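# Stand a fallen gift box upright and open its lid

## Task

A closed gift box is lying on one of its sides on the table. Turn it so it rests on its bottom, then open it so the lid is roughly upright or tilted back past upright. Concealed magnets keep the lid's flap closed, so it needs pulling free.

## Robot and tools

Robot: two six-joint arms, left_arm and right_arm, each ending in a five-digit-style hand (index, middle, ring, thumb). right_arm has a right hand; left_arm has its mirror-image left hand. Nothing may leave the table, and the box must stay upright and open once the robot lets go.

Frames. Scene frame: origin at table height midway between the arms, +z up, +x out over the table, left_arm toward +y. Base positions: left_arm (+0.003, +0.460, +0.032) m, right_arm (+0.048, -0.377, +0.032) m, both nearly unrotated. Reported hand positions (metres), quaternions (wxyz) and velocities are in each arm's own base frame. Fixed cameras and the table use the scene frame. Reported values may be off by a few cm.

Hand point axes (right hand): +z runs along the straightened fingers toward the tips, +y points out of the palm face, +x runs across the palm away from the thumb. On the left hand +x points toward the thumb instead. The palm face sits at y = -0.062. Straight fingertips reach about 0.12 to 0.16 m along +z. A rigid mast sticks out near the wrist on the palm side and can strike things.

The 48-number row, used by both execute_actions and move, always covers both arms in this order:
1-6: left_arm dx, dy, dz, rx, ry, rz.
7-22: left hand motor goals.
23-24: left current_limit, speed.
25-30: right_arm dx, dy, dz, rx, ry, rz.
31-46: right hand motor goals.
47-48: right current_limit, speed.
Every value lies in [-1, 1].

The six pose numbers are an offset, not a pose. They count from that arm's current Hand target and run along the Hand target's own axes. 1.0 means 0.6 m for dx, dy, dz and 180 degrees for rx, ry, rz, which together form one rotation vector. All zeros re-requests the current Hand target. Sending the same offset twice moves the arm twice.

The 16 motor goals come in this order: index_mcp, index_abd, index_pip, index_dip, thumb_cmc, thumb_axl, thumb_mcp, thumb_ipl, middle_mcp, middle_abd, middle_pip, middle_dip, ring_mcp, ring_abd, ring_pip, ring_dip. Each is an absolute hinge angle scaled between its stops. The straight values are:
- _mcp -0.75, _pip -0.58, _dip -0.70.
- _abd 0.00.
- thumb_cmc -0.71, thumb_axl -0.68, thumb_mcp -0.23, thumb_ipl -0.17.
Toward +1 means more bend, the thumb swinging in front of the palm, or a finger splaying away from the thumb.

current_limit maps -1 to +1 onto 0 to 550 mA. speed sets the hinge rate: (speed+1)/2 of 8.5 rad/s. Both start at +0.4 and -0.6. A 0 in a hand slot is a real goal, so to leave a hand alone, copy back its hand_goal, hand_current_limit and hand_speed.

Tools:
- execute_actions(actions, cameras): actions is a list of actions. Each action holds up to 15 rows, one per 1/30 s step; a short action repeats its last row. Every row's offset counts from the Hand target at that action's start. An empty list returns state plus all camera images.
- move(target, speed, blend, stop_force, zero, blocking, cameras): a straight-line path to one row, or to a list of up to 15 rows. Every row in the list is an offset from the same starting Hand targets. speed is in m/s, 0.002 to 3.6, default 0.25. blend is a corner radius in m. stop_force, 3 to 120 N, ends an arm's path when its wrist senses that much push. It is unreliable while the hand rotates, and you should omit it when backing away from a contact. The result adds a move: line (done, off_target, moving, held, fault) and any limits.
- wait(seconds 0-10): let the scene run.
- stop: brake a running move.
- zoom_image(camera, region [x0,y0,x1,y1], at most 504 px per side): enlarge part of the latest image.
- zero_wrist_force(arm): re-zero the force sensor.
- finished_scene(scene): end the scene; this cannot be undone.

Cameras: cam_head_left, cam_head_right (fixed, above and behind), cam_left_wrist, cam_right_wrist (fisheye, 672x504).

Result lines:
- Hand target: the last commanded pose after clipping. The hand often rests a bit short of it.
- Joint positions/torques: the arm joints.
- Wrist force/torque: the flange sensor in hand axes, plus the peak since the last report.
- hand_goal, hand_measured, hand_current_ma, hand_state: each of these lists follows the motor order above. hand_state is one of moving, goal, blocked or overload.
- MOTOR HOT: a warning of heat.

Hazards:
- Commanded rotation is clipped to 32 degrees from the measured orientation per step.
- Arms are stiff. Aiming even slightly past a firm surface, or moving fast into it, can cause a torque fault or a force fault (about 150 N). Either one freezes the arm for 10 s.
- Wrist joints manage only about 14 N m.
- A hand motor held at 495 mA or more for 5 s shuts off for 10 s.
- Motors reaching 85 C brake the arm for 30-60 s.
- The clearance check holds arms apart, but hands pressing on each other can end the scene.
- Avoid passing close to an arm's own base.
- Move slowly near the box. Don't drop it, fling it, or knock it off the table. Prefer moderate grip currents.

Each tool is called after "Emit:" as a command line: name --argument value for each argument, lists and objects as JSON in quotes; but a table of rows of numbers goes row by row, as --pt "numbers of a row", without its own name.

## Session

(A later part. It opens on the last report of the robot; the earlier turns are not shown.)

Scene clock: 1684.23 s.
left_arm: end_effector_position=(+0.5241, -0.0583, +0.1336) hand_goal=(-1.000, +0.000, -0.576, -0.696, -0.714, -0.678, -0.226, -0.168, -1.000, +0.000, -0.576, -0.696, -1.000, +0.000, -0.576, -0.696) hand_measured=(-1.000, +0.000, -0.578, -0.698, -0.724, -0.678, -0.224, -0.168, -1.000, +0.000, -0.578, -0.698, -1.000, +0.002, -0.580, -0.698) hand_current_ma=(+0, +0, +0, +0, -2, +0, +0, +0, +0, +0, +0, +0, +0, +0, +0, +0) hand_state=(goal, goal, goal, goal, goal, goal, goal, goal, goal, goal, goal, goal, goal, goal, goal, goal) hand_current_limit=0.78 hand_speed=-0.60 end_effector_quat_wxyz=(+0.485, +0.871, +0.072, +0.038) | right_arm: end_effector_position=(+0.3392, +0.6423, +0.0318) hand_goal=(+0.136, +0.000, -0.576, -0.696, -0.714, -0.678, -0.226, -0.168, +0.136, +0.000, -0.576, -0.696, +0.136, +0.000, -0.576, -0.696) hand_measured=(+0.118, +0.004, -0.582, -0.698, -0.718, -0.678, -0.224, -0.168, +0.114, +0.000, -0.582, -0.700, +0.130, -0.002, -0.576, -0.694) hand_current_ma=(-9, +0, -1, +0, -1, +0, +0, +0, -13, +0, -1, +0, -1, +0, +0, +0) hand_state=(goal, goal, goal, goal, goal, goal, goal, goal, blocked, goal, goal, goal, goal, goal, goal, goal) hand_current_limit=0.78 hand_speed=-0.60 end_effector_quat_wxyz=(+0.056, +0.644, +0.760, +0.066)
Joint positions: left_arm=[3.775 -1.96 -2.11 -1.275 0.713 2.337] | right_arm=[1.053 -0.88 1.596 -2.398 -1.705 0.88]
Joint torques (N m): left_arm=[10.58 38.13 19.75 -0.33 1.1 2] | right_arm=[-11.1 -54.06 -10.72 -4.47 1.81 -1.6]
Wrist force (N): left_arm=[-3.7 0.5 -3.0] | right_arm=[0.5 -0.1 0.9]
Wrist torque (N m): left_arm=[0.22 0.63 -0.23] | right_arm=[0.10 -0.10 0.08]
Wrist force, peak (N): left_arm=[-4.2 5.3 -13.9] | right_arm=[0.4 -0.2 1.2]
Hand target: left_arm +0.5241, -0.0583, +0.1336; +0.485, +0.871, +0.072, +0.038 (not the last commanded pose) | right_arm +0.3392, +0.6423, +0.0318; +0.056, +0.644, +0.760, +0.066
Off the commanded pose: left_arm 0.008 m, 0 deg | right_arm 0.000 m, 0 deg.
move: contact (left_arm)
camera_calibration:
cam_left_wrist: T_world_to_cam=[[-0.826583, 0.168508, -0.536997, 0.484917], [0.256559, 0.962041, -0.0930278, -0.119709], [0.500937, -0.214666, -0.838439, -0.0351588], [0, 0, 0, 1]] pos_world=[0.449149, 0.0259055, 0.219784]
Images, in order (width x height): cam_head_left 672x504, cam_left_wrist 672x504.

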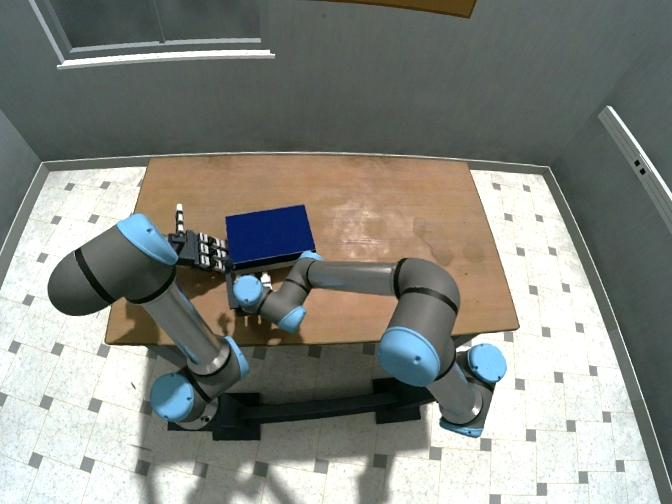

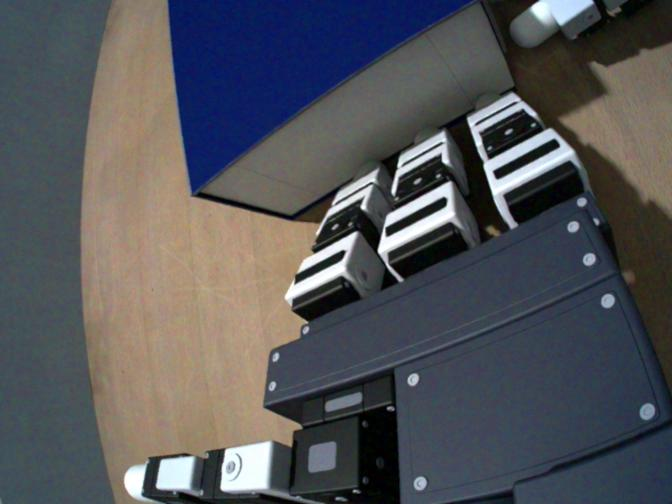

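Emit:
move --target '[0,0,0,0,0,0,-1,0,-0.576,-0.696,-0.714,-0.678,-0.226,-0.168,-1,0,-0.576,-0.696,-1,0,-0.576,-0.696,0.78,-0.6,0,0.0328,0.0058,0,0,0,0.137,0,-0.576,-0.696,-0.714,-0.678,-0.226,-0.168,0.137,0,-0.576,-0.696,0.137,0,-0.576,-0.696,0.78,-0.6]' --speed 0.02 --stop_force 5

Emit:
move --pt "0 -0.0031 0.0059 0 0 0 -1 0 -0.576 -0.696 -0.714 -0.678 -0.226 -0.168 -1 0 -0.576 -0.696 -1 0 -0.576 -0.696 0.78 -0.6 0 0.0065 0.0012 0 0 0 0.137 0 -0.576 -0.696 -0.714 -0.678 -0.226 -0.168 0.137 0 -0.576 -0.696 0.137 0 -0.576 -0.696 0.78 -0.6" --pt "0 -0.0031 0.0059 0 0 0 -1 0 -0.576 -0.696 -0.714 -0.678 -0.226 -0.168 -1 0 -0.576 -0.696 -1 0 -0.576 -0.696 0.78 -0.6 0 0.0158 -0.0515 0 0 0 0.137 0 -0.576 -0.696 -0.714 -0.678 -0.226 -0.168 0.137 0 -0.576 -0.696 0.137 0 -0.576 -0.696 0.78 -0.6" --speed '[0.02, 0.05]' --stop_force 30 --cameras '["all"]'

Emit:
zoom_image --camera "cam_left_wrist" --region '[240, 0, 600, 240]'

Emit:
zoom_image --camera "cam_right_wrist" --region '[300, 0, 672, 240]'

Scene clock: 1699.30 s.
left_arm: end_effector_position=(+0.5241, -0.0583, +0.1336) hand_goal=(-1.000, +0.000, -0.576, -0.696, -0.714, -0.678, -0.226, -0.168, -1.000, +0.000, -0.576, -0.696, -1.000, +0.000, -0.576, -0.696) hand_measured=(-1.000, +0.000, -0.578, -0.698, -0.724, -0.678, -0.224, -0.168, -1.000, +0.000, -0.578, -0.698, -1.000, -0.002, -0.580, -0.698) hand_current_ma=(+0, +0, +0, +0, -2, +0, +0, +0, +0, +0, +0, +0, +0, +0, +0, +0) hand_state=(goal, goal, goal, goal, goal, goal, goal, goal, goal, goal, goal, goal, goal, goal, goal, goal) hand_current_limit=0.78 hand_speed=-0.60 end_effector_quat_wxyz=(+0.485, +0.871, +0.072, +0.038) | right_arm: end_effector_position=(+0.3589, +0.6456, +0.0318) hand_goal=(+0.136, +0.000, -0.576, -0.696, -0.714, -0.678, -0.226, -0.168, +0.136, +0.000, -0.576, -0.696, +0.136, +0.000, -0.576, -0.696) hand_measured=(+0.118, +0.004, -0.582, -0.698, -0.718, -0.678, -0.224, -0.168, +0.114, +0.000, -0.582, -0.700, +0.130, +0.004, -0.576, -0.694) hand_current_ma=(-9, +0, -1, +0, -1, +0, +0, +0, -13, +0, -1, +0, -1, +1, +0, +0) hand_state=(goal, goal, goal, goal, goal, goal, goal, goal, blocked, goal, goal, goal, goal, goal, goal, goal) hand_current_limit=0.78 hand_speed=-0.60 end_effector_quat_wxyz=(+0.056, +0.644, +0.760, +0.066)
Joint positions: left_arm=[3.775 -1.96 -2.11 -1.275 0.713 2.337] | right_arm=[1.03 -0.862 1.563 -2.386 -1.702 0.857]
Joint torques (N m): left_arm=[10.24 38.46 19.51 0.4 -1.44 1.9] | right_arm=[-13.25 -31.79 -24.14 -0.89 1.59 -1.5]
Wrist force (N): left_arm=[-3.7 0.3 -2.9] | right_arm=[0.7 -2.1 -0.1]
Wrist torque (N m): left_arm=[0.24 0.65 -0.21] | right_arm=[0.10 0.00 -0.08]
Wrist force, peak (N): left_arm=[-4.1 0.4 -3.0] | right_arm=[0.9 -2.3 0.1]
Hand target: left_arm +0.5241, -0.0583, +0.1336; +0.485, +0.871, +0.072, +0.038 | right_arm +0.3589, +0.6456, +0.0318; +0.056, +0.644, +0.760, +0.066
Off the commanded pose: left_arm 0.000 m, 0 deg | right_arm 0.000 m, 0 deg.
move: done

Scene clock: 1701.23 s.
left_arm: end_effector_position=(+0.5244, -0.0603, +0.1301) hand_goal=(-1.000, +0.000, -0.576, -0.696, -0.714, -0.678, -0.226, -0.168, -1.000, +0.000, -0.576, -0.696, -1.000, +0.000, -0.576, -0.696) hand_measured=(-0.982, +0.002, -0.566, -0.694, -0.724, -0.678, -0.224, -0.168, -0.982, +0.002, -0.566, -0.694, -0.984, -0.008, -0.566, -0.692) hand_current_ma=(+5, +0, +1, +0, -2, +0, +0, +0, +5, +0, +1, +0, +4, -1, +1, +0) hand_state=(goal, goal, goal, goal, goal, goal, goal, goal, goal, goal, goal, goal, goal, goal, goal, goal) hand_current_limit=0.78 hand_speed=-0.60 end_effector_quat_wxyz=(+0.485, +0.871, +0.072, +0.038) | right_arm: end_effector_position=(+0.3629, +0.6462, +0.0638) hand_goal=(+0.136, +0.000, -0.576, -0.696, -0.714, -0.678, -0.226, -0.168, +0.136, +0.000, -0.576, -0.696, +0.136, +0.000, -0.576, -0.696) hand_measured=(+0.104, -0.004, -0.592, -0.702, -0.718, -0.678, -0.224, -0.168, +0.102, +0.000, -0.590, -0.702, +0.104, -0.002, -0.590, -0.704) hand_current_ma=(-26, +0, -6, -1, -1, +0, +0, +0, -27, +0, -5, -1, -25, +0, -5, -2) hand_state=(blocked, goal, goal, goal, goal, goal, goal, goal, blocked, goal, goal, goal, blocked, goal, goal, goal) hand_current_limit=0.78 hand_speed=-0.60 end_effector_quat_wxyz=(+0.056, +0.644, +0.760, +0.066)
Joint positions: left_arm=[3.771 -1.968 -2.114 -1.261 0.711 2.332] | right_arm=[1.025 -0.905 1.54 -2.32 -1.702 0.853]
Joint torques (N m): left_arm=[-13.41 17.56 3.76 2.01 -1.25 -2.39] | right_arm=[-11.58 -54.41 -25.81 -0.99 0.27 0.34]
Wrist force (N): left_arm=[-3.4 8.0 -14.7] | right_arm=[0.3 -1.4 1.2]
Wrist torque (N m): left_arm=[0.98 0.42 -0.32] | right_arm=[0.11 -0.08 0.03]
Wrist force, peak (N): left_arm=[-3.4 11.1 -23.3] | right_arm=[0.0 -3.3 3.5]
Hand target: left_arm +0.5244, -0.0603, +0.1301; +0.485, +0.871, +0.072, +0.038 | right_arm +0.3629, +0.6462, +0.0638; +0.056, +0.644, +0.760, +0.066
Off the commanded pose: left_arm 0.000 m, 0 deg | right_arm 0.000 m, 0 deg.
move: done
camera_calibration:
cam_left_wrist: T_world_to_cam=[[-0.826583, 0.168508, -0.536997, 0.483676], [0.256559, 0.962041, -0.0930278, -0.118178], [0.500937, -0.214666, -0.838439, -0.0385891], [0, 0, 0, 1]] pos_world=[0.449449, 0.0239055, 0.216384]
cam_right_wrist: T_world_to_cam=[[0.732551, -0.656204, 0.181011, 0.171608], [-0.604644, -0.505115, 0.615845, 0.459067], [-0.312688, -0.560585, -0.766792, 0.656772], [0, 0, 0, 1]] pos_world=[0.357225, 0.712668, 0.18983]

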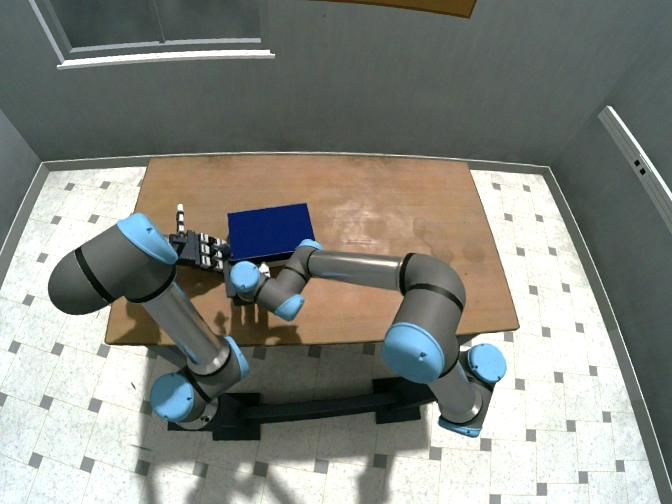

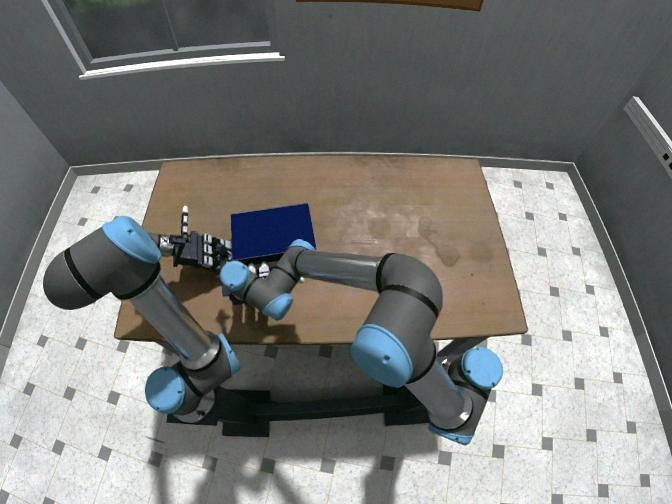

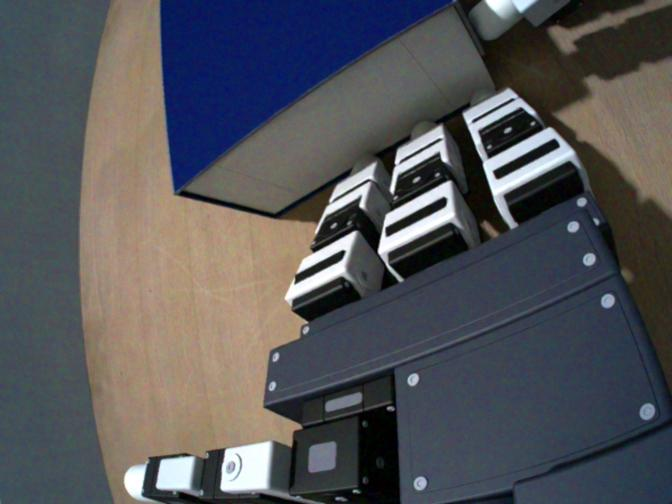

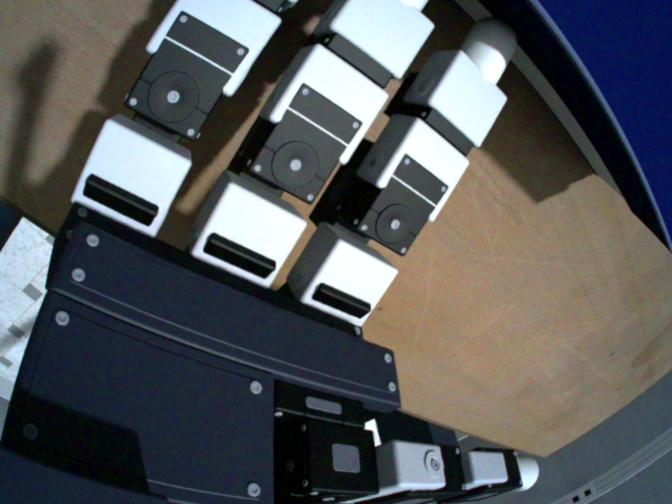

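Scaled by 1.400 from the camera's 672x504 image, which has a finer 960x720 frame.

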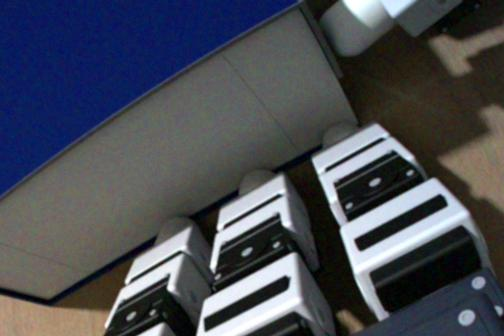

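Scaled by 1.355 from the camera's 672x504 image, which has a finer 960x720 frame.

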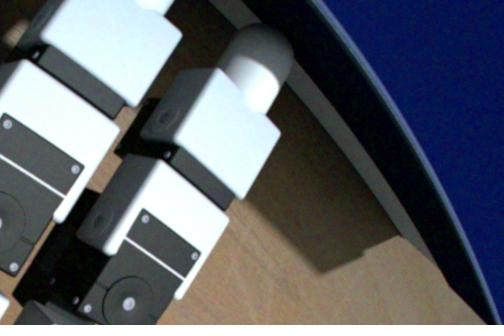

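Emit:
move --pt "0 0 0 0 0 0 -1 0 -0.576 -0.696 -0.714 -0.678 -0.226 -0.168 -1 0 -0.576 -0.696 -1 0 -0.576 -0.696 0.78 -0.6 0 -0.0296 0.0523 0 0 0 0.137 0 -0.576 -0.696 -0.714 -0.678 -0.226 -0.168 0.137 0 -0.576 -0.696 0.137 0 -0.576 -0.696 0.78 -0.6" --pt "0 0 0 0 0 0 -1 0 -0.576 -0.696 -0.714 -0.678 -0.226 -0.168 -1 0 -0.576 -0.696 -1 0 -0.576 -0.696 0.78 -0.6 0 -0.0033 0.057 0 0 0 0.137 0 -0.576 -0.696 -0.714 -0.678 -0.226 -0.168 0.137 0 -0.576 -0.696 0.137 0 -0.576 -0.696 0.78 -0.6" --speed '[0.06, 0.02]' --stop_force 20

Emit:
move --target '[0,0,0,0,0,0,-1,0,-0.576,-0.696,-0.714,-0.678,-0.226,-0.168,-1,0,-0.576,-0.696,-1,0,-0.576,-0.696,0.78,-0.6,0,0.0134,-0.0755,0,0,0,0.137,0,-0.576,-0.696,-0.714,-0.678,-0.226,-0.168,0.137,0,-0.576,-0.696,0.137,0,-0.576,-0.696,0.78,-0.6]' --speed 0.04 --stop_force 30 --cameras '["all"]'

Emit:
zoom_image --camera "cam_left_wrist" --region '[240, 0, 600, 240]'

Emit:
zoom_image --camera "cam_right_wrist" --region '[300, 0, 672, 240]'

Scene clock: 1717.80 s.
left_arm: end_effector_position=(+0.5244, -0.0603, +0.1301) hand_goal=(-1.000, +0.000, -0.576, -0.696, -0.714, -0.678, -0.226, -0.168, -1.000, +0.000, -0.576, -0.696, -1.000, +0.000, -0.576, -0.696) hand_measured=(-0.982, +0.002, -0.566, -0.694, -0.724, -0.678, -0.224, -0.168, -0.982, +0.002, -0.566, -0.694, -0.984, -0.008, -0.566, -0.692) hand_current_ma=(+5, +0, +1, +0, -2, +0, +0, +0, +5, +0, +1, +0, +4, -1, +1, +0) hand_state=(goal, goal, goal, goal, goal, goal, goal, goal, goal, goal, goal, goal, goal, goal, goal, goal) hand_current_limit=0.78 hand_speed=-0.60 end_effector_quat_wxyz=(+0.485, +0.871, +0.072, +0.038) | right_arm: end_effector_position=(+0.3668, +0.6469, +0.0298) hand_goal=(+0.136, +0.000, -0.576, -0.696, -0.714, -0.678, -0.226, -0.168, +0.136, +0.000, -0.576, -0.696, +0.136, +0.000, -0.576, -0.696) hand_measured=(+0.114, +0.000, -0.584, -0.700, -0.718, -0.678, -0.224, -0.168, +0.114, +0.000, -0.582, -0.700, +0.116, -0.002, -0.582, -0.700) hand_current_ma=(-12, +0, -2, +0, -1, +0, +0, +0, -13, +0, -1, +0, -11, +0, -1, +0) hand_state=(blocked, goal, goal, goal, goal, goal, goal, goal, blocked, goal, goal, goal, blocked, goal, goal, goal) hand_current_limit=0.78 hand_speed=-0.60 end_effector_quat_wxyz=(+0.056, +0.644, +0.760, +0.066)
Joint positions: left_arm=[3.771 -1.968 -2.114 -1.261 0.711 2.332] | right_arm=[1.021 -0.851 1.55 -2.384 -1.701 0.848]
Joint torques (N m): left_arm=[0.76 28.7 11.03 1.99 -1.28 -2.51] | right_arm=[-12.53 -32.09 -24.65 -0.93 1.61 -1.6]
Wrist force (N): left_arm=[-3.6 7.9 -15.2] | right_arm=[0.5 -2.5 0.0]
Wrist torque (N m): left_arm=[1.01 0.43 -0.35] | right_arm=[0.10 -0.09 0.09]
Wrist force, peak (N): left_arm=[-3.6 7.9 -15.2] | right_arm=[0.5 -2.8 0.0]
Hand target: left_arm +0.5244, -0.0603, +0.1301; +0.485, +0.871, +0.072, +0.038 | right_arm +0.3668, +0.6469, +0.0298; +0.056, +0.644, +0.760, +0.066
Off the commanded pose: left_arm 0.000 m, 0 deg | right_arm 0.000 m, 0 deg.
move: done

Scene clock: 1719.97 s.
left_arm: end_effector_position=(+0.5244, -0.0603, +0.1301) hand_goal=(-1.000, +0.000, -0.576, -0.696, -0.714, -0.678, -0.226, -0.168, -1.000, +0.000, -0.576, -0.696, -1.000, +0.000, -0.576, -0.696) hand_measured=(-0.982, +0.002, -0.566, -0.694, -0.724, -0.678, -0.224, -0.168, -0.982, +0.002, -0.566, -0.694, -0.984, -0.008, -0.566, -0.692) hand_current_ma=(+5, +0, +1, +0, -2, +0, +0, +0, +5, +0, +1, +0, +4, -1, +1, +0) hand_state=(goal, goal, goal, goal, goal, goal, goal, goal, goal, goal, goal, goal, goal, goal, goal, goal) hand_current_limit=0.78 hand_speed=-0.60 end_effector_quat_wxyz=(+0.485, +0.871, +0.072, +0.038) | right_arm: end_effector_position=(+0.3669, +0.6469, +0.0758) hand_goal=(+0.136, +0.000, -0.576, -0.696, -0.714, -0.678, -0.226, -0.168, +0.136, +0.000, -0.576, -0.696, +0.136, +0.000, -0.576, -0.696) hand_measured=(+0.102, +0.000, -0.594, -0.704, -0.718, -0.678, -0.224, -0.168, +0.104, +0.000, -0.588, -0.702, +0.110, -0.002, -0.586, -0.702) hand_current_ma=(-28, +0, -7, -1, -1, +0, +0, +0, -25, +0, -4, -1, -18, +0, -3, -1) hand_state=(blocked, goal, goal, goal, goal, goal, goal, goal, blocked, goal, goal, goal, blocked, goal, goal, goal) hand_current_limit=0.78 hand_speed=-0.60 end_effector_quat_wxyz=(+0.056, +0.644, +0.760, +0.066)
Joint positions: left_arm=[3.772 -1.968 -2.114 -1.261 0.711 2.332] | right_arm=[1.021 -0.917 1.525 -2.293 -1.701 0.848]
Joint torques (N m): left_arm=[2.01 31.91 10.35 1.86 -0.99 -2.4] | right_arm=[-12.02 -54.48 -26.31 -1.09 1.43 -0.41]
Wrist force (N): left_arm=[-3.6 7.9 -14.9] | right_arm=[0.3 -1.7 1.4]
Wrist torque (N m): left_arm=[0.98 0.43 -0.35] | right_arm=[0.10 -0.08 0.05]
Wrist force, peak (N): left_arm=[-3.3 8.2 -16.0] | right_arm=[0.2 -2.9 3.7]
Hand target: left_arm +0.5244, -0.0603, +0.1301; +0.485, +0.871, +0.072, +0.038 | right_arm +0.3669, +0.6469, +0.0758; +0.056, +0.644, +0.760, +0.066
Off the commanded pose: left_arm 0.000 m, 0 deg | right_arm 0.000 m, 0 deg.
move: done
camera_calibration:
cam_left_wrist: T_world_to_cam=[[-0.826583, 0.168508, -0.536997, 0.483676], [0.256559, 0.962041, -0.0930278, -0.118178], [0.500937, -0.214666, -0.838439, -0.0385891], [0, 0, 0, 1]] pos_world=[0.449449, 0.0239055, 0.216384]
cam_right_wrist: T_world_to_cam=[[0.732508, -0.65624, 0.181057, 0.16695], [-0.604697, -0.505066, 0.615832, 0.454448], [-0.312688, -0.560587, -0.766791, 0.667484], [0, 0, 0, 1]] pos_world=[0.361225, 0.713268, 0.20173]

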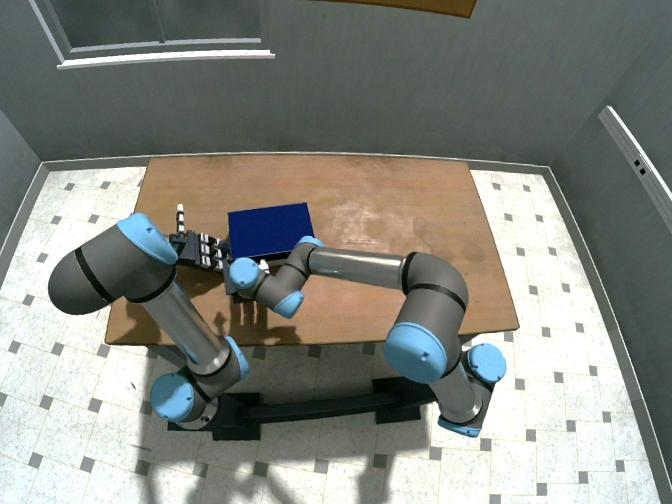

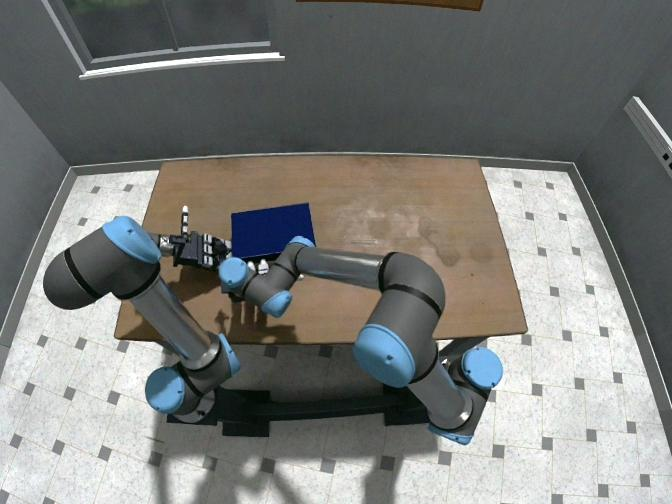

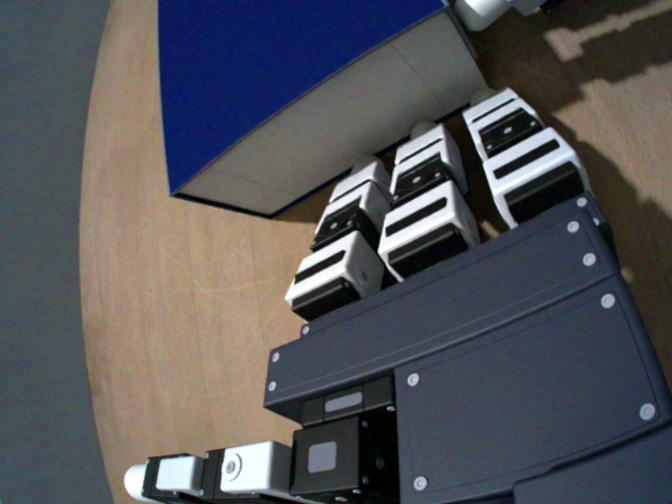

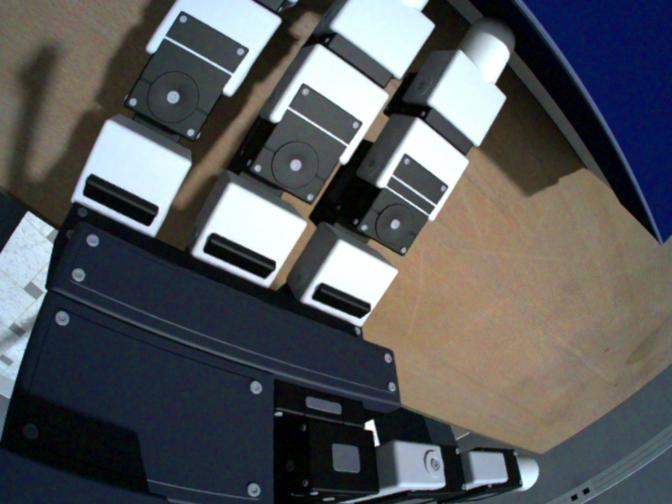

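Scaled by 1.400 from the camera's 672x504 image, which has a finer 960x720 frame.

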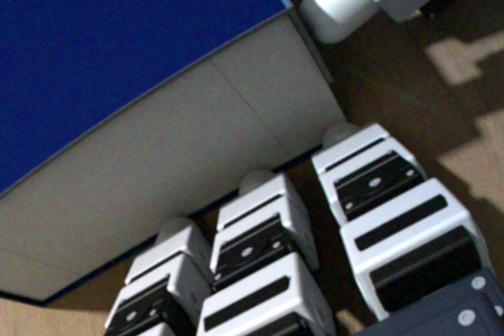

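Scaled by 1.355 from the camera's 672x504 image, which has a finer 960x720 frame.

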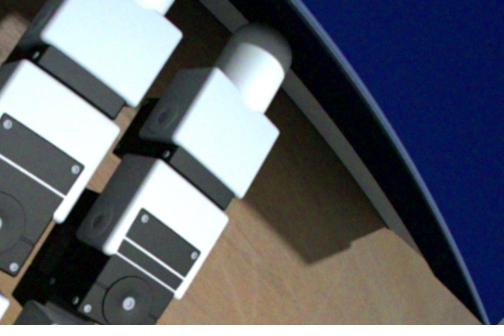

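Emit:
move --pt "0 0 0 0 0 0 -1 0 -0.576 -0.696 -0.714 -0.678 -0.226 -0.168 -1 0 -0.576 -0.696 -1 0 -0.576 -0.696 0.78 -0.6 0 -0.0336 0.0753 0 0 0 0.137 0 -0.576 -0.696 -0.714 -0.678 -0.226 -0.168 0.137 0 -0.576 -0.696 0.137 0 -0.576 -0.696 0.78 -0.6" --pt "0 0 0 0 0 0 -1 0 -0.576 -0.696 -0.714 -0.678 -0.226 -0.168 -1 0 -0.576 -0.696 -1 0 -0.576 -0.696 0.78 -0.6 0 -0.0073 0.08 0 0 0 0.137 0 -0.576 -0.696 -0.714 -0.678 -0.226 -0.168 0.137 0 -0.576 -0.696 0.137 0 -0.576 -0.696 0.78 -0.6" --pt "0 0.0088 0.0062 0 0 0 -1 0 -0.576 -0.696 -0.714 -0.678 -0.226 -0.168 -1 0 -0.576 -0.696 -1 0 -0.576 -0.696 0.78 -0.6 0.005 0.0025 0.0817 0 0 0 0.137 0 -0.576 -0.696 -0.714 -0.678 -0.226 -0.168 0.137 0 -0.576 -0.696 0.137 0 -0.576 -0.696 0.78 -0.6" --speed '[0.08, 0.03, 0.02]' --stop_force 30

Emit:
move --target '[0,0,0,0,0,0,-1,0,-0.576,-0.696,-0.714,-0.678,-0.226,-0.168,-1,0,-0.576,-0.696,-1,0,-0.576,-0.696,0.78,-0.6,0,0.0133,-0.0755,0,0,0,0.137,0,-0.576,-0.696,-0.714,-0.678,-0.226,-0.168,0.137,0,-0.576,-0.696,0.137,0,-0.576,-0.696,0.78,-0.6]' --speed 0.05 --stop_force 30 --cameras '["cam_head_left", "cam_left_wrist", "cam_right_wrist"]'

Emit:
zoom_image --camera "cam_left_wrist" --region '[240, 0, 600, 240]'

Scene clock: 1769.43 s.
left_arm: end_effector_position=(+0.5254, -0.0661, +0.1326) hand_goal=(-1.000, +0.000, -0.576, -0.696, -0.714, -0.678, -0.226, -0.168, -1.000, +0.000, -0.576, -0.696, -1.000, +0.000, -0.576, -0.696) hand_measured=(-0.996, +0.002, -0.570, -0.694, -0.724, -0.678, -0.224, -0.168, -0.998, +0.002, -0.572, -0.694, -1.000, -0.012, -0.576, -0.698) hand_current_ma=(+0, +0, +0, +0, -2, +0, +0, +0, +0, +0, +0, +0, +0, -1, +0, +0) hand_state=(goal, goal, goal, goal, goal, goal, goal, goal, goal, goal, goal, goal, goal, goal, goal, goal) hand_current_limit=0.78 hand_speed=-0.60 end_effector_quat_wxyz=(+0.485, +0.871, +0.072, +0.038) | right_arm: end_effector_position=(+0.3762, +0.6515, +0.0278) hand_goal=(+0.136, +0.000, -0.576, -0.696, -0.714, -0.678, -0.226, -0.168, +0.136, +0.000, -0.576, -0.696, +0.136, +0.000, -0.576, -0.696) hand_measured=(+0.126, -0.044, -0.578, -0.696, -0.718, -0.678, -0.224, -0.168, +0.114, +0.000, -0.582, -0.700, +0.116, -0.002, -0.582, -0.700) hand_current_ma=(-3, -31, +0, +0, -1, +0, +0, +0, -13, +0, -1, +0, -11, +0, -1, +0) hand_state=(goal, blocked, goal, goal, goal, goal, goal, goal, blocked, goal, goal, goal, blocked, goal, goal, goal) hand_current_limit=0.78 hand_speed=-0.60 end_effector_quat_wxyz=(+0.056, +0.644, +0.760, +0.066)
Joint positions: left_arm=[3.76 -1.961 -2.118 -1.253 0.705 2.319] | right_arm=[1.013 -0.834 1.524 -2.376 -1.701 0.84]
Joint torques (N m): left_arm=[-16.39 34.49 0.54 2.15 -2.2 -2.24] | right_arm=[-12 -32.9 -25.95 -1.53 1.86 -1.95]
Wrist force (N): left_arm=[-3.6 5.3 -14.4] | right_arm=[-1.6 -4.0 -0.3]
Wrist torque (N m): left_arm=[1.22 -0.01 -0.46] | right_arm=[0.04 -0.21 0.22]
Wrist force, peak (N): left_arm=[-3.5 8.0 -15.0] | right_arm=[-1.6 -4.1 -0.5]
Hand target: left_arm +0.5254, -0.0661, +0.1326; +0.485, +0.871, +0.072, +0.038 | right_arm +0.3762, +0.6515, +0.0278; +0.056, +0.644, +0.760, +0.066
Off the commanded pose: left_arm 0.000 m, 0 deg | right_arm 0.000 m, 0 deg.
move: done

Scene clock: 1771.43 s.
left_arm: end_effector_position=(+0.5254, -0.0661, +0.1326) hand_goal=(-1.000, +0.000, -0.576, -0.696, -0.714, -0.678, -0.226, -0.168, -1.000, +0.000, -0.576, -0.696, -1.000, +0.000, -0.576, -0.696) hand_measured=(-0.996, +0.002, -0.570, -0.694, -0.724, -0.678, -0.224, -0.168, -0.998, +0.002, -0.572, -0.694, -0.998, -0.012, -0.576, -0.698) hand_current_ma=(+0, +0, +0, +0, -2, +0, +0, +0, +0, +0, +0, +0, +0, -1, +0, +0) hand_state=(goal, goal, goal, goal, goal, goal, goal, goal, goal, goal, goal, goal, goal, goal, goal, goal) hand_current_limit=0.78 hand_speed=-0.60 end_effector_quat_wxyz=(+0.485, +0.871, +0.072, +0.038) | right_arm: end_effector_position=(+0.3762, +0.6515, +0.0738) hand_goal=(+0.136, +0.000, -0.576, -0.696, -0.714, -0.678, -0.226, -0.168, +0.136, +0.000, -0.576, -0.696, +0.136, +0.000, -0.576, -0.696) hand_measured=(+0.110, -0.002, -0.588, -0.700, -0.718, -0.678, -0.224, -0.168, +0.110, +0.000, -0.586, -0.700, +0.112, -0.002, -0.584, -0.700) hand_current_ma=(-18, +0, -4, -1, -1, +0, +0, +0, -18, +0, -3, -1, -14, +0, -2, -1) hand_state=(blocked, goal, goal, goal, goal, goal, goal, goal, blocked, goal, goal, goal, blocked, goal, goal, goal) hand_current_limit=0.78 hand_speed=-0.60 end_effector_quat_wxyz=(+0.056, +0.644, +0.760, +0.066)
Joint positions: left_arm=[3.76 -1.961 -2.118 -1.253 0.705 2.319] | right_arm=[1.013 -0.899 1.499 -2.286 -1.701 0.84]
Joint torques (N m): left_arm=[-9.98 34.64 7.46 2.16 -1.96 -2.24] | right_arm=[-12.15 -55.07 -25.98 -1.12 0.79 0.69]
Wrist force (N): left_arm=[-3.5 4.1 -9.8] | right_arm=[0.3 -1.8 1.3]
Wrist torque (N m): left_arm=[0.78 0.31 -0.34] | right_arm=[0.10 -0.07 0.06]
Wrist force, peak (N): left_arm=[-3.5 4.9 -14.4] | right_arm=[-1.5 -3.9 -0.5]
Hand target: left_arm +0.5254, -0.0661, +0.1326; +0.485, +0.871, +0.072, +0.038 | right_arm +0.3762, +0.6515, +0.0738; +0.056, +0.644, +0.760, +0.066
Off the commanded pose: left_arm 0.000 m, 0 deg | right_arm 0.000 m, 0 deg.
move: done
camera_calibration:
cam_left_wrist: T_world_to_cam=[[-0.826583, 0.168508, -0.536997, 0.486757], [0.256559, 0.962041, -0.0930278, -0.112501], [0.500937, -0.214666, -0.838439, -0.0382104], [0, 0, 0, 1]] pos_world=[0.450349, 0.0180055, 0.218884]
cam_right_wrist: T_world_to_cam=[[0.732551, -0.656204, 0.181011, 0.163412], [-0.604644, -0.505115, 0.615845, 0.463699], [-0.312688, -0.560585, -0.766792, 0.671468], [0, 0, 0, 1]] pos_world=[0.370625, 0.717868, 0.19973]
Images, in order (width x height): cam_head_left 672x504, cam_left_wrist 672x504, cam_right_wrist 672x504.

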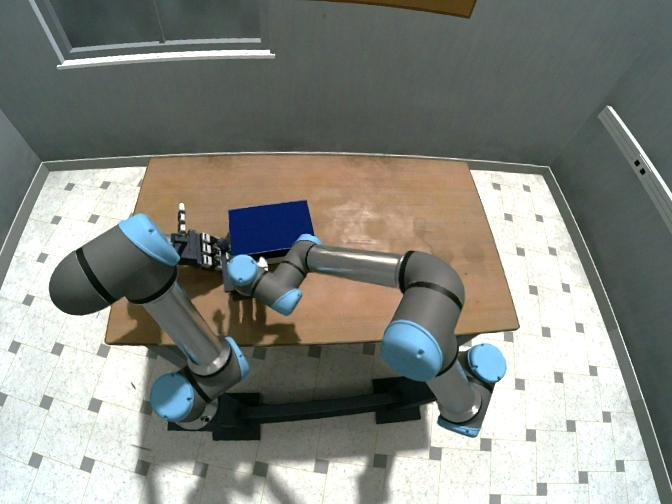

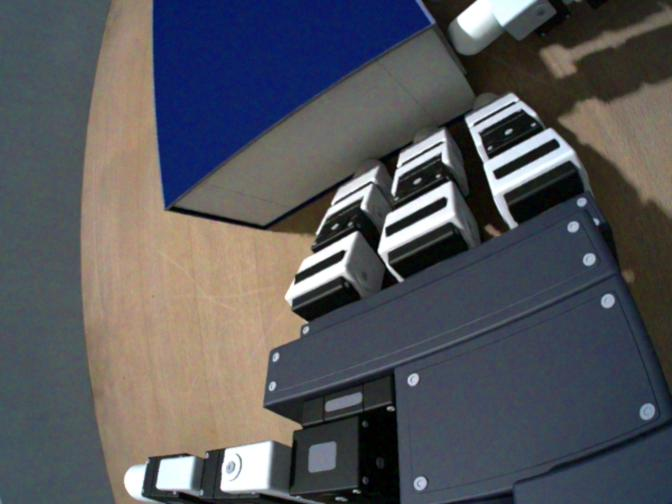

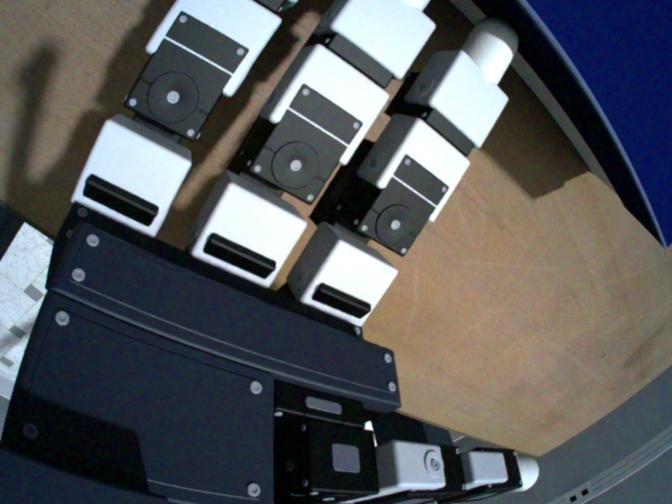

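Scaled by 1.400 from the camera's 672x504 image, which has a finer 960x720 frame.

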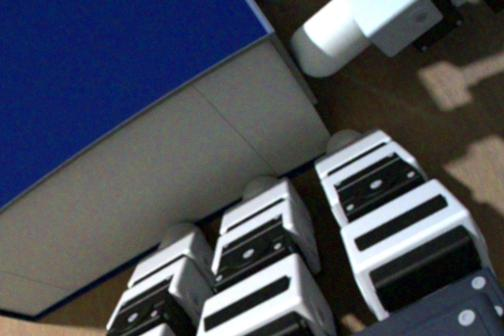

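Emit:
zoom_image --camera "cam_head_left" --region '[190, 180, 350, 300]'

Scaled by 3.150 from the camera's 672x504 image, which has a finer 960x720 frame.

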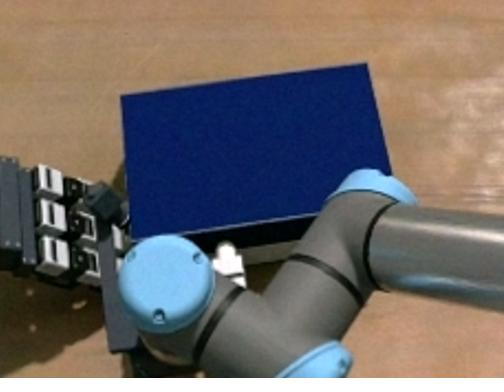

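Emit:
move --pt "0.002 -0.0335 -0.1165 0 0 0 -1 0 -0.576 -0.696 -0.714 -0.678 -0.226 -0.168 -1 0 -0.576 -0.696 -1 0 -0.576 -0.696 0.78 -0.6 0 -0.0329 -0.0058 0 0 0 0.137 0 -0.576 -0.696 -0.714 -0.678 -0.226 -0.168 0.137 0 -0.576 -0.696 0.137 0 -0.576 -0.696 0.78 -0.6" --pt "0.2087 -0.0315 -0.1135 0 0 0 -0.479 0 -0.576 -0.696 -0.714 -0.678 -0.226 -0.168 -1 0 -0.576 -0.696 -1 0 -0.576 -0.696 0.78 -0.6 0 -0.0468 0.073 0 0 0 0.137 0 -0.576 -0.696 -0.714 -0.678 -0.226 -0.168 0.137 0 -0.576 -0.696 0.137 0 -0.576 -0.696 0.78 -0.6" --speed '[0.12, 0.15]' --blend '[0.01, 0]'

Emit:
move --pt "-0.0015 0.0252 0.0983 0 0 0 -0.479 0 -0.576 -0.696 -0.714 -0.678 -0.226 -0.168 -1 0 -0.576 -0.696 -1 0 -0.576 -0.696 0.78 -0.6 0 0 0 0 0 0 0.137 0 -0.576 -0.696 -0.714 -0.678 -0.226 -0.168 0.137 0 -0.576 -0.696 0.137 0 -0.576 -0.696 0.78 -0.6" --pt "-0.002 0.0393 0.121 0 0 0 -0.479 0 -0.576 -0.696 -0.714 -0.678 -0.226 -0.168 -1 0 -0.576 -0.696 -1 0 -0.576 -0.696 0.78 -0.6 0 0 0 0 0 0 0.137 0 -0.576 -0.696 -0.714 -0.678 -0.226 -0.168 0.137 0 -0.576 -0.696 0.137 0 -0.576 -0.696 0.78 -0.6" --speed '[0.06, 0.015]' --stop_force 5 --cameras '["all"]'

Emit:
zoom_image --camera "cam_left_wrist" --region '[240, 0, 640, 240]'

Emit:
zoom_image --camera "cam_head_left" --region '[190, 180, 350, 300]'

Scene clock: 1810.03 s.
left_arm: end_effector_position=(+0.6381, +0.0211, +0.1520) hand_goal=(-0.480, +0.000, -0.576, -0.696, -0.714, -0.678, -0.226, -0.168, -1.000, +0.000, -0.576, -0.696, -1.000, +0.000, -0.576, -0.696) hand_measured=(-0.500, +0.000, -0.576, -0.694, -0.724, -0.678, -0.224, -0.168, -1.000, +0.000, -0.574, -0.694, -1.000, -0.002, -0.576, -0.696) hand_current_ma=(-6, +0, +0, +0, -2, +0, +0, +0, +0, +0, +0, +0, +0, +0, +0, +0) hand_state=(blocked, goal, goal, goal, goal, goal, goal, goal, goal, goal, goal, goal, goal, goal, goal, goal) hand_current_limit=0.78 hand_speed=-0.60 end_effector_quat_wxyz=(+0.485, +0.871, +0.072, +0.038) | right_arm: end_effector_position=(+0.3564, +0.6482, +0.0258) hand_goal=(+0.136, +0.000, -0.576, -0.696, -0.714, -0.678, -0.226, -0.168, +0.136, +0.000, -0.576, -0.696, +0.136, +0.000, -0.576, -0.696) hand_measured=(+0.116, -0.002, -0.584, -0.700, -0.718, -0.678, -0.224, -0.168, +0.114, +0.000, -0.582, -0.700, +0.116, -0.002, -0.582, -0.700) hand_current_ma=(-11, +0, -2, +0, -1, +0, +0, +0, -13, +0, -1, +0, -10, +0, -1, +0) hand_state=(blocked, goal, goal, goal, goal, goal, goal, goal, blocked, goal, goal, goal, goal, goal, goal, goal) hand_current_limit=0.78 hand_speed=-0.60 end_effector_quat_wxyz=(+0.056, +0.644, +0.760, +0.066)
Joint positions: left_arm=[3.77 -2.164 -1.686 -1.49 0.71 2.33] | right_arm=[1.035 -0.85 1.56 -2.394 -1.703 0.862]
Joint torques (N m): left_arm=[-11.35 32.18 25.23 -0.04 -2.98 -2.32] | right_arm=[10.41 -31.93 -10.82 -4.62 -2.98 -1.26]
Wrist force (N): left_arm=[-3.9 -1.9 1.3] | right_arm=[0.5 -0.2 0.8]
Wrist torque (N m): left_arm=[-0.12 0.54 -0.21] | right_arm=[0.10 -0.09 -0.08]
Wrist force, peak (N): left_arm=[-3.4 3.9 -10.4] | right_arm=[0.2 -1.8 1.5]
Hand target: left_arm +0.6381, +0.0211, +0.1520; +0.485, +0.871, +0.072, +0.038 | right_arm +0.3564, +0.6482, +0.0258; +0.056, +0.644, +0.760, +0.066
Off the commanded pose: left_arm 0.000 m, 0 deg | right_arm 0.000 m, 0 deg.
move: done

Scene clock: 1813.07 s.
left_arm: end_effector_position=(+0.6488, -0.0523, +0.1338) hand_goal=(-0.480, +0.000, -0.576, -0.696, -0.714, -0.678, -0.226, -0.168, -1.000, +0.000, -0.576, -0.696, -1.000, +0.000, -0.576, -0.696) hand_measured=(-0.500, +0.000, -0.576, -0.694, -0.724, -0.678, -0.224, -0.168, -1.000, +0.000, -0.574, -0.694, -1.000, -0.002, -0.582, -0.696) hand_current_ma=(-6, +0, +0, +0, -2, +0, +0, +0, +0, +0, +0, +0, +0, +0, +0, +0) hand_state=(blocked, goal, goal, goal, goal, goal, goal, goal, goal, goal, goal, goal, goal, goal, goal, goal) hand_current_limit=0.78 hand_speed=-0.60 end_effector_quat_wxyz=(+0.485, +0.871, +0.072, +0.038) | right_arm: end_effector_position=(+0.3564, +0.6482, +0.0258) hand_goal=(+0.136, +0.000, -0.576, -0.696, -0.714, -0.678, -0.226, -0.168, +0.136, +0.000, -0.576, -0.696, +0.136, +0.000, -0.576, -0.696) hand_measured=(+0.116, -0.002, -0.584, -0.700, -0.718, -0.678, -0.224, -0.168, +0.114, +0.000, -0.582, -0.700, +0.116, -0.002, -0.582, -0.700) hand_current_ma=(-11, +0, -2, +0, -1, +0, +0, +0, -13, +0, -1, +0, -10, +0, -1, +0) hand_state=(blocked, goal, goal, goal, goal, goal, goal, goal, blocked, goal, goal, goal, goal, goal, goal, goal) hand_current_limit=0.78 hand_speed=-0.60 end_effector_quat_wxyz=(+0.056, +0.644, +0.760, +0.066)
Joint positions: left_arm=[3.659 -2.172 -1.77 -1.283 0.65 2.181] | right_arm=[1.035 -0.85 1.56 -2.394 -1.703 0.862]
Joint torques (N m): left_arm=[-14.17 49.03 7.56 2.82 -3.25 -2.29] | right_arm=[10.37 -31.89 -10.33 -4.61 -2.95 -1.38]
Wrist force (N): left_arm=[-3.6 -0.2 -3.6] | right_arm=[0.3 -0.3 0.9]
Wrist torque (N m): left_arm=[0.40 0.24 -0.27] | right_arm=[0.08 -0.07 -0.10]
Wrist force, peak (N): left_arm=[-3.7 -0.5 -3.6] | right_arm=[0.6 -0.2 1.0]
Hand target: left_arm +0.6488, -0.0523, +0.1338; +0.485, +0.871, +0.072, +0.038 | right_arm +0.3564, +0.6482, +0.0258; +0.056, +0.644, +0.760, +0.066
Off the commanded pose: left_arm 0.000 m, 0 deg | right_arm 0.000 m, 0 deg.
move: done
camera_calibration:
cam_left_wrist: T_world_to_cam=[[-0.826583, 0.168508, -0.536997, 0.587142], [0.256559, 0.962041, -0.0930278, -0.157446], [0.500937, -0.214666, -0.838439, -0.0960861], [0, 0, 0, 1]] pos_world=[0.573849, 0.0319055, 0.220084]
cam_right_wrist: T_world_to_cam=[[0.732508, -0.65624, 0.181057, 0.184548], [-0.604697, -0.505066, 0.615832, 0.479546], [-0.312688, -0.560587, -0.766791, 0.62659], [0, 0, 0, 1]] pos_world=[0.350725, 0.714568, 0.15173]

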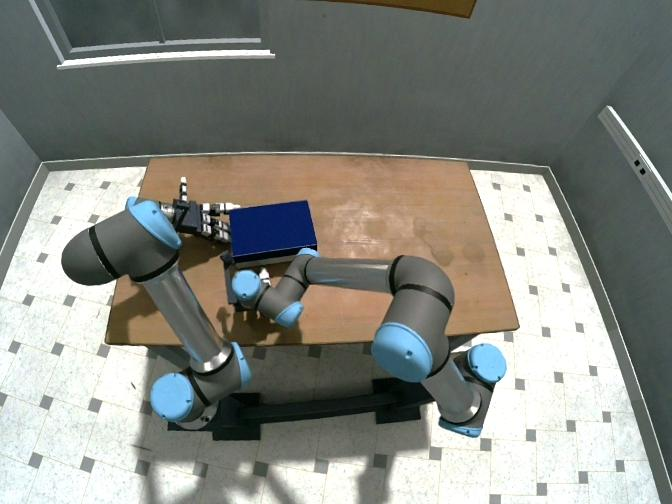

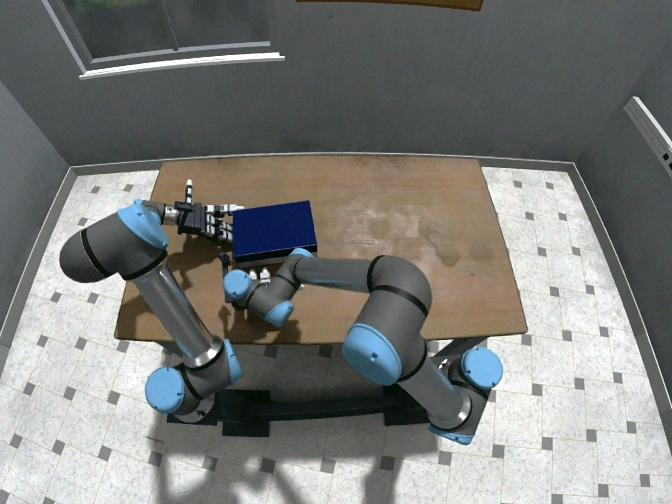

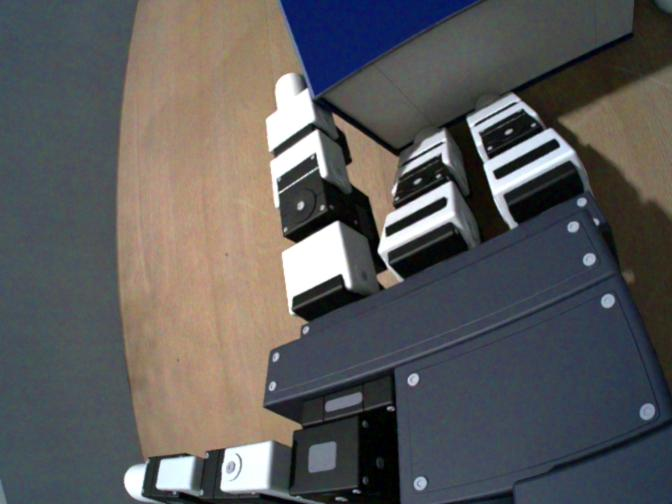

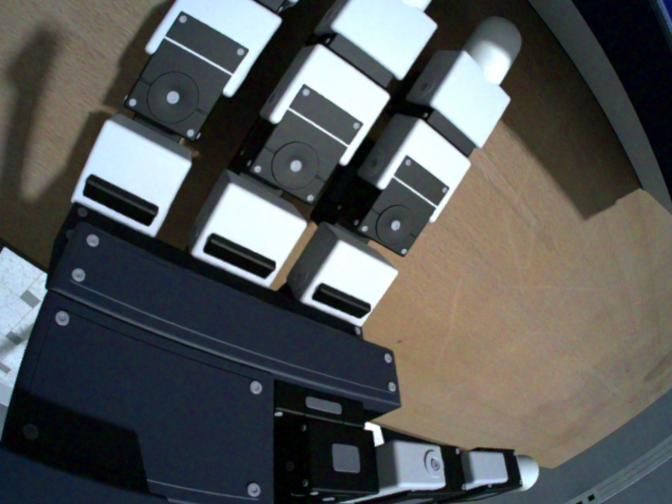

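Scaled by 1.260 from the camera's 672x504 image, which has a finer 960x720 frame.

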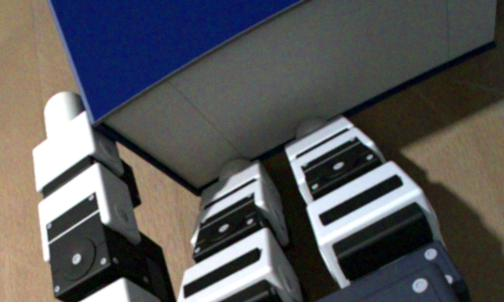

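Scaled by 3.150 from the camera's 672x504 image, which has a finer 960x720 frame.

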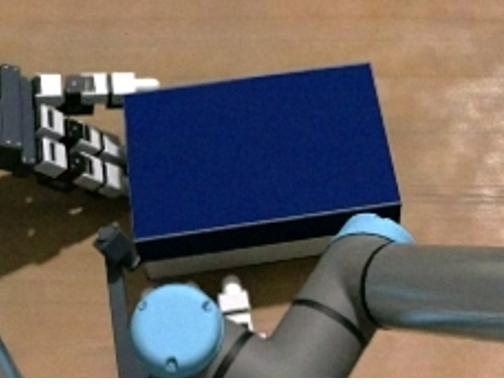

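Emit:
move --target '[0,0,0,0,0,0,-0.479,0,-0.576,-0.696,-0.714,-0.678,-0.226,-0.168,-1,0,-0.576,-0.696,-1,0,-0.576,-0.696,0.78,-0.6,0,0.0575,0.0102,0,0,0,0.137,0,-0.576,-0.696,-0.714,-0.678,-0.226,-0.168,0.137,0,-0.576,-0.696,0.137,0,-0.576,-0.696,0.78,-0.6]' --speed 0.02 --stop_force 8 --cameras '["cam_left_wrist", "cam_right_wrist", "cam_head_left"]'

Scene clock: 1820.03 s.
left_arm: end_effector_position=(+0.6488, -0.0523, +0.1338) hand_goal=(-0.480, +0.000, -0.576, -0.696, -0.714, -0.678, -0.226, -0.168, -1.000, +0.000, -0.576, -0.696, -1.000, +0.000, -0.576, -0.696) hand_measured=(-0.500, -0.052, -0.576, -0.694, -0.724, -0.678, -0.224, -0.168, -1.000, +0.000, -0.574, -0.694, -1.000, -0.002, -0.580, -0.696) hand_current_ma=(-6, -29, +0, +0, -2, +0, +0, +0, +0, +0, +0, +0, +0, +0, +0, +0) hand_state=(blocked, blocked, goal, goal, goal, goal, goal, goal, goal, goal, goal, goal, goal, goal, goal, goal) hand_current_limit=0.78 hand_speed=-0.60 end_effector_quat_wxyz=(+0.485, +0.871, +0.072, +0.038) | right_arm: end_effector_position=(+0.3844, +0.6528, +0.0257) hand_goal=(+0.136, +0.000, -0.576, -0.696, -0.714, -0.678, -0.226, -0.168, +0.136, +0.000, -0.576, -0.696, +0.136, +0.000, -0.576, -0.696) hand_measured=(+0.116, -0.010, -0.582, -0.698, -0.718, -0.678, -0.224, -0.168, +0.114, -0.002, -0.582, -0.698, +0.118, -0.002, -0.582, -0.700) hand_current_ma=(-11, -2, -1, +0, +0, +0, +0, +0, -12, +0, -1, +0, -10, +0, -1, +0) hand_state=(blocked, goal, goal, goal, goal, goal, goal, goal, blocked, goal, goal, goal, goal, goal, goal, goal) hand_current_limit=0.78 hand_speed=-0.60 end_effector_quat_wxyz=(+0.056, +0.644, +0.760, +0.066)
Joint positions: left_arm=[3.659 -2.172 -1.77 -1.283 0.65 2.181] | right_arm=[1.004 -0.823 1.509 -2.374 -1.699 0.831]
Joint torques (N m): left_arm=[-3.78 48.69 15.47 -0.07 -0.03 -1.34] | right_arm=[9.97 -56.78 -10.92 -4.69 -2.99 1.3]
Wrist force (N): left_arm=[-1.9 -1.5 0.2] | right_arm=[0.1 -0.8 1.0]
Wrist torque (N m): left_arm=[0.01 0.60 -0.16] | right_arm=[0.11 -0.09 -0.03]
Wrist force, peak (N): left_arm=[-3.7 -0.3 -3.9] | right_arm=[-0.8 -8.7 -2.2]
Hand target: left_arm +0.6488, -0.0523, +0.1338; +0.485, +0.871, +0.072, +0.038 | right_arm +0.3844, +0.6528, +0.0257; +0.056, +0.644, +0.760, +0.066 (not the last commanded pose)
Off the commanded pose: left_arm 0.000 m, 0 deg | right_arm 0.007 m, 0 deg.
move: contact (right_arm)
camera_calibration:
cam_left_wrist: T_world_to_cam=[[-0.826583, 0.168508, -0.536997, 0.587142], [0.256559, 0.962041, -0.0930278, -0.157446], [0.500937, -0.214666, -0.838439, -0.0960861], [0, 0, 0, 1]] pos_world=[0.573849, 0.0319055, 0.220084]
cam_right_wrist: T_world_to_cam=[[0.732529, -0.656244, 0.180956, 0.167132], [-0.604625, -0.505081, 0.615891, 0.498827], [-0.312778, -0.560568, -0.766768, 0.637997], [0, 0, 0, 1]] pos_world=[0.378725, 0.719268, 0.15173]
Images, in order (width x height): cam_head_left 672x504, cam_left_wrist 672x504, cam_right_wrist 672x504.

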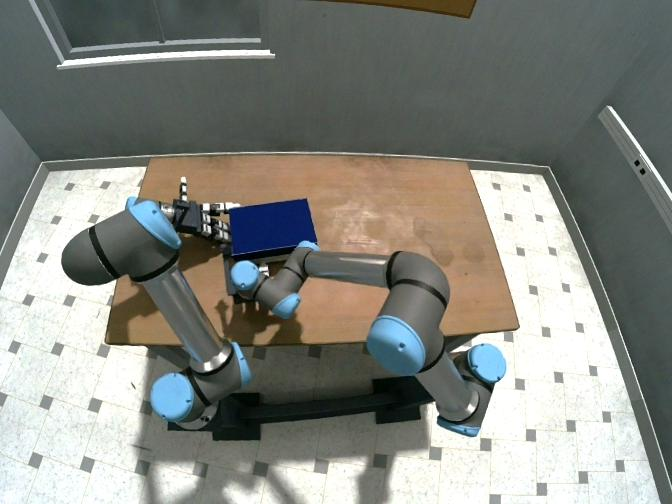

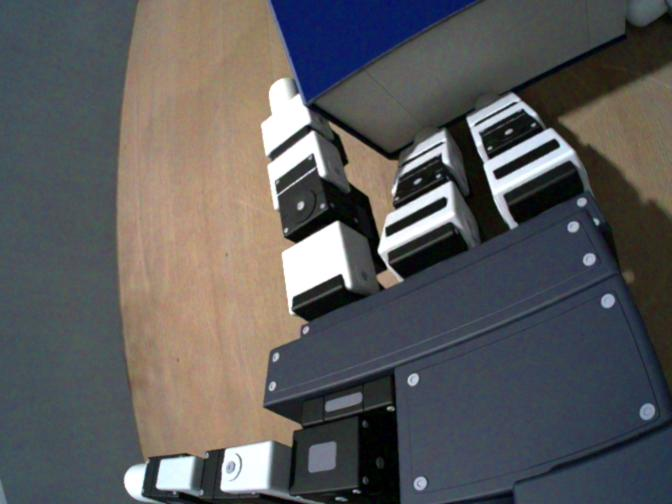

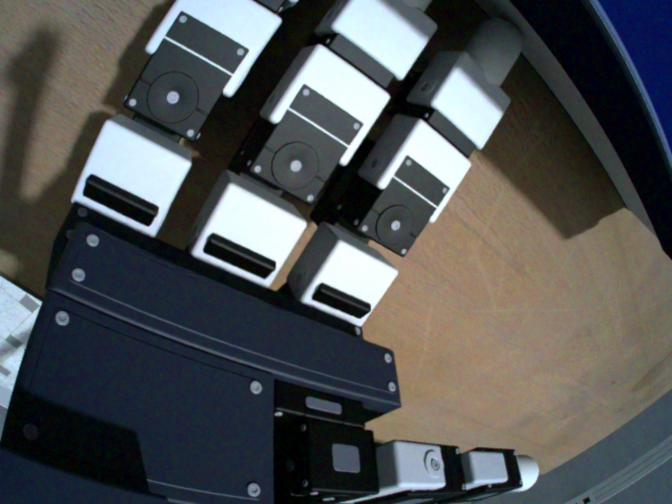

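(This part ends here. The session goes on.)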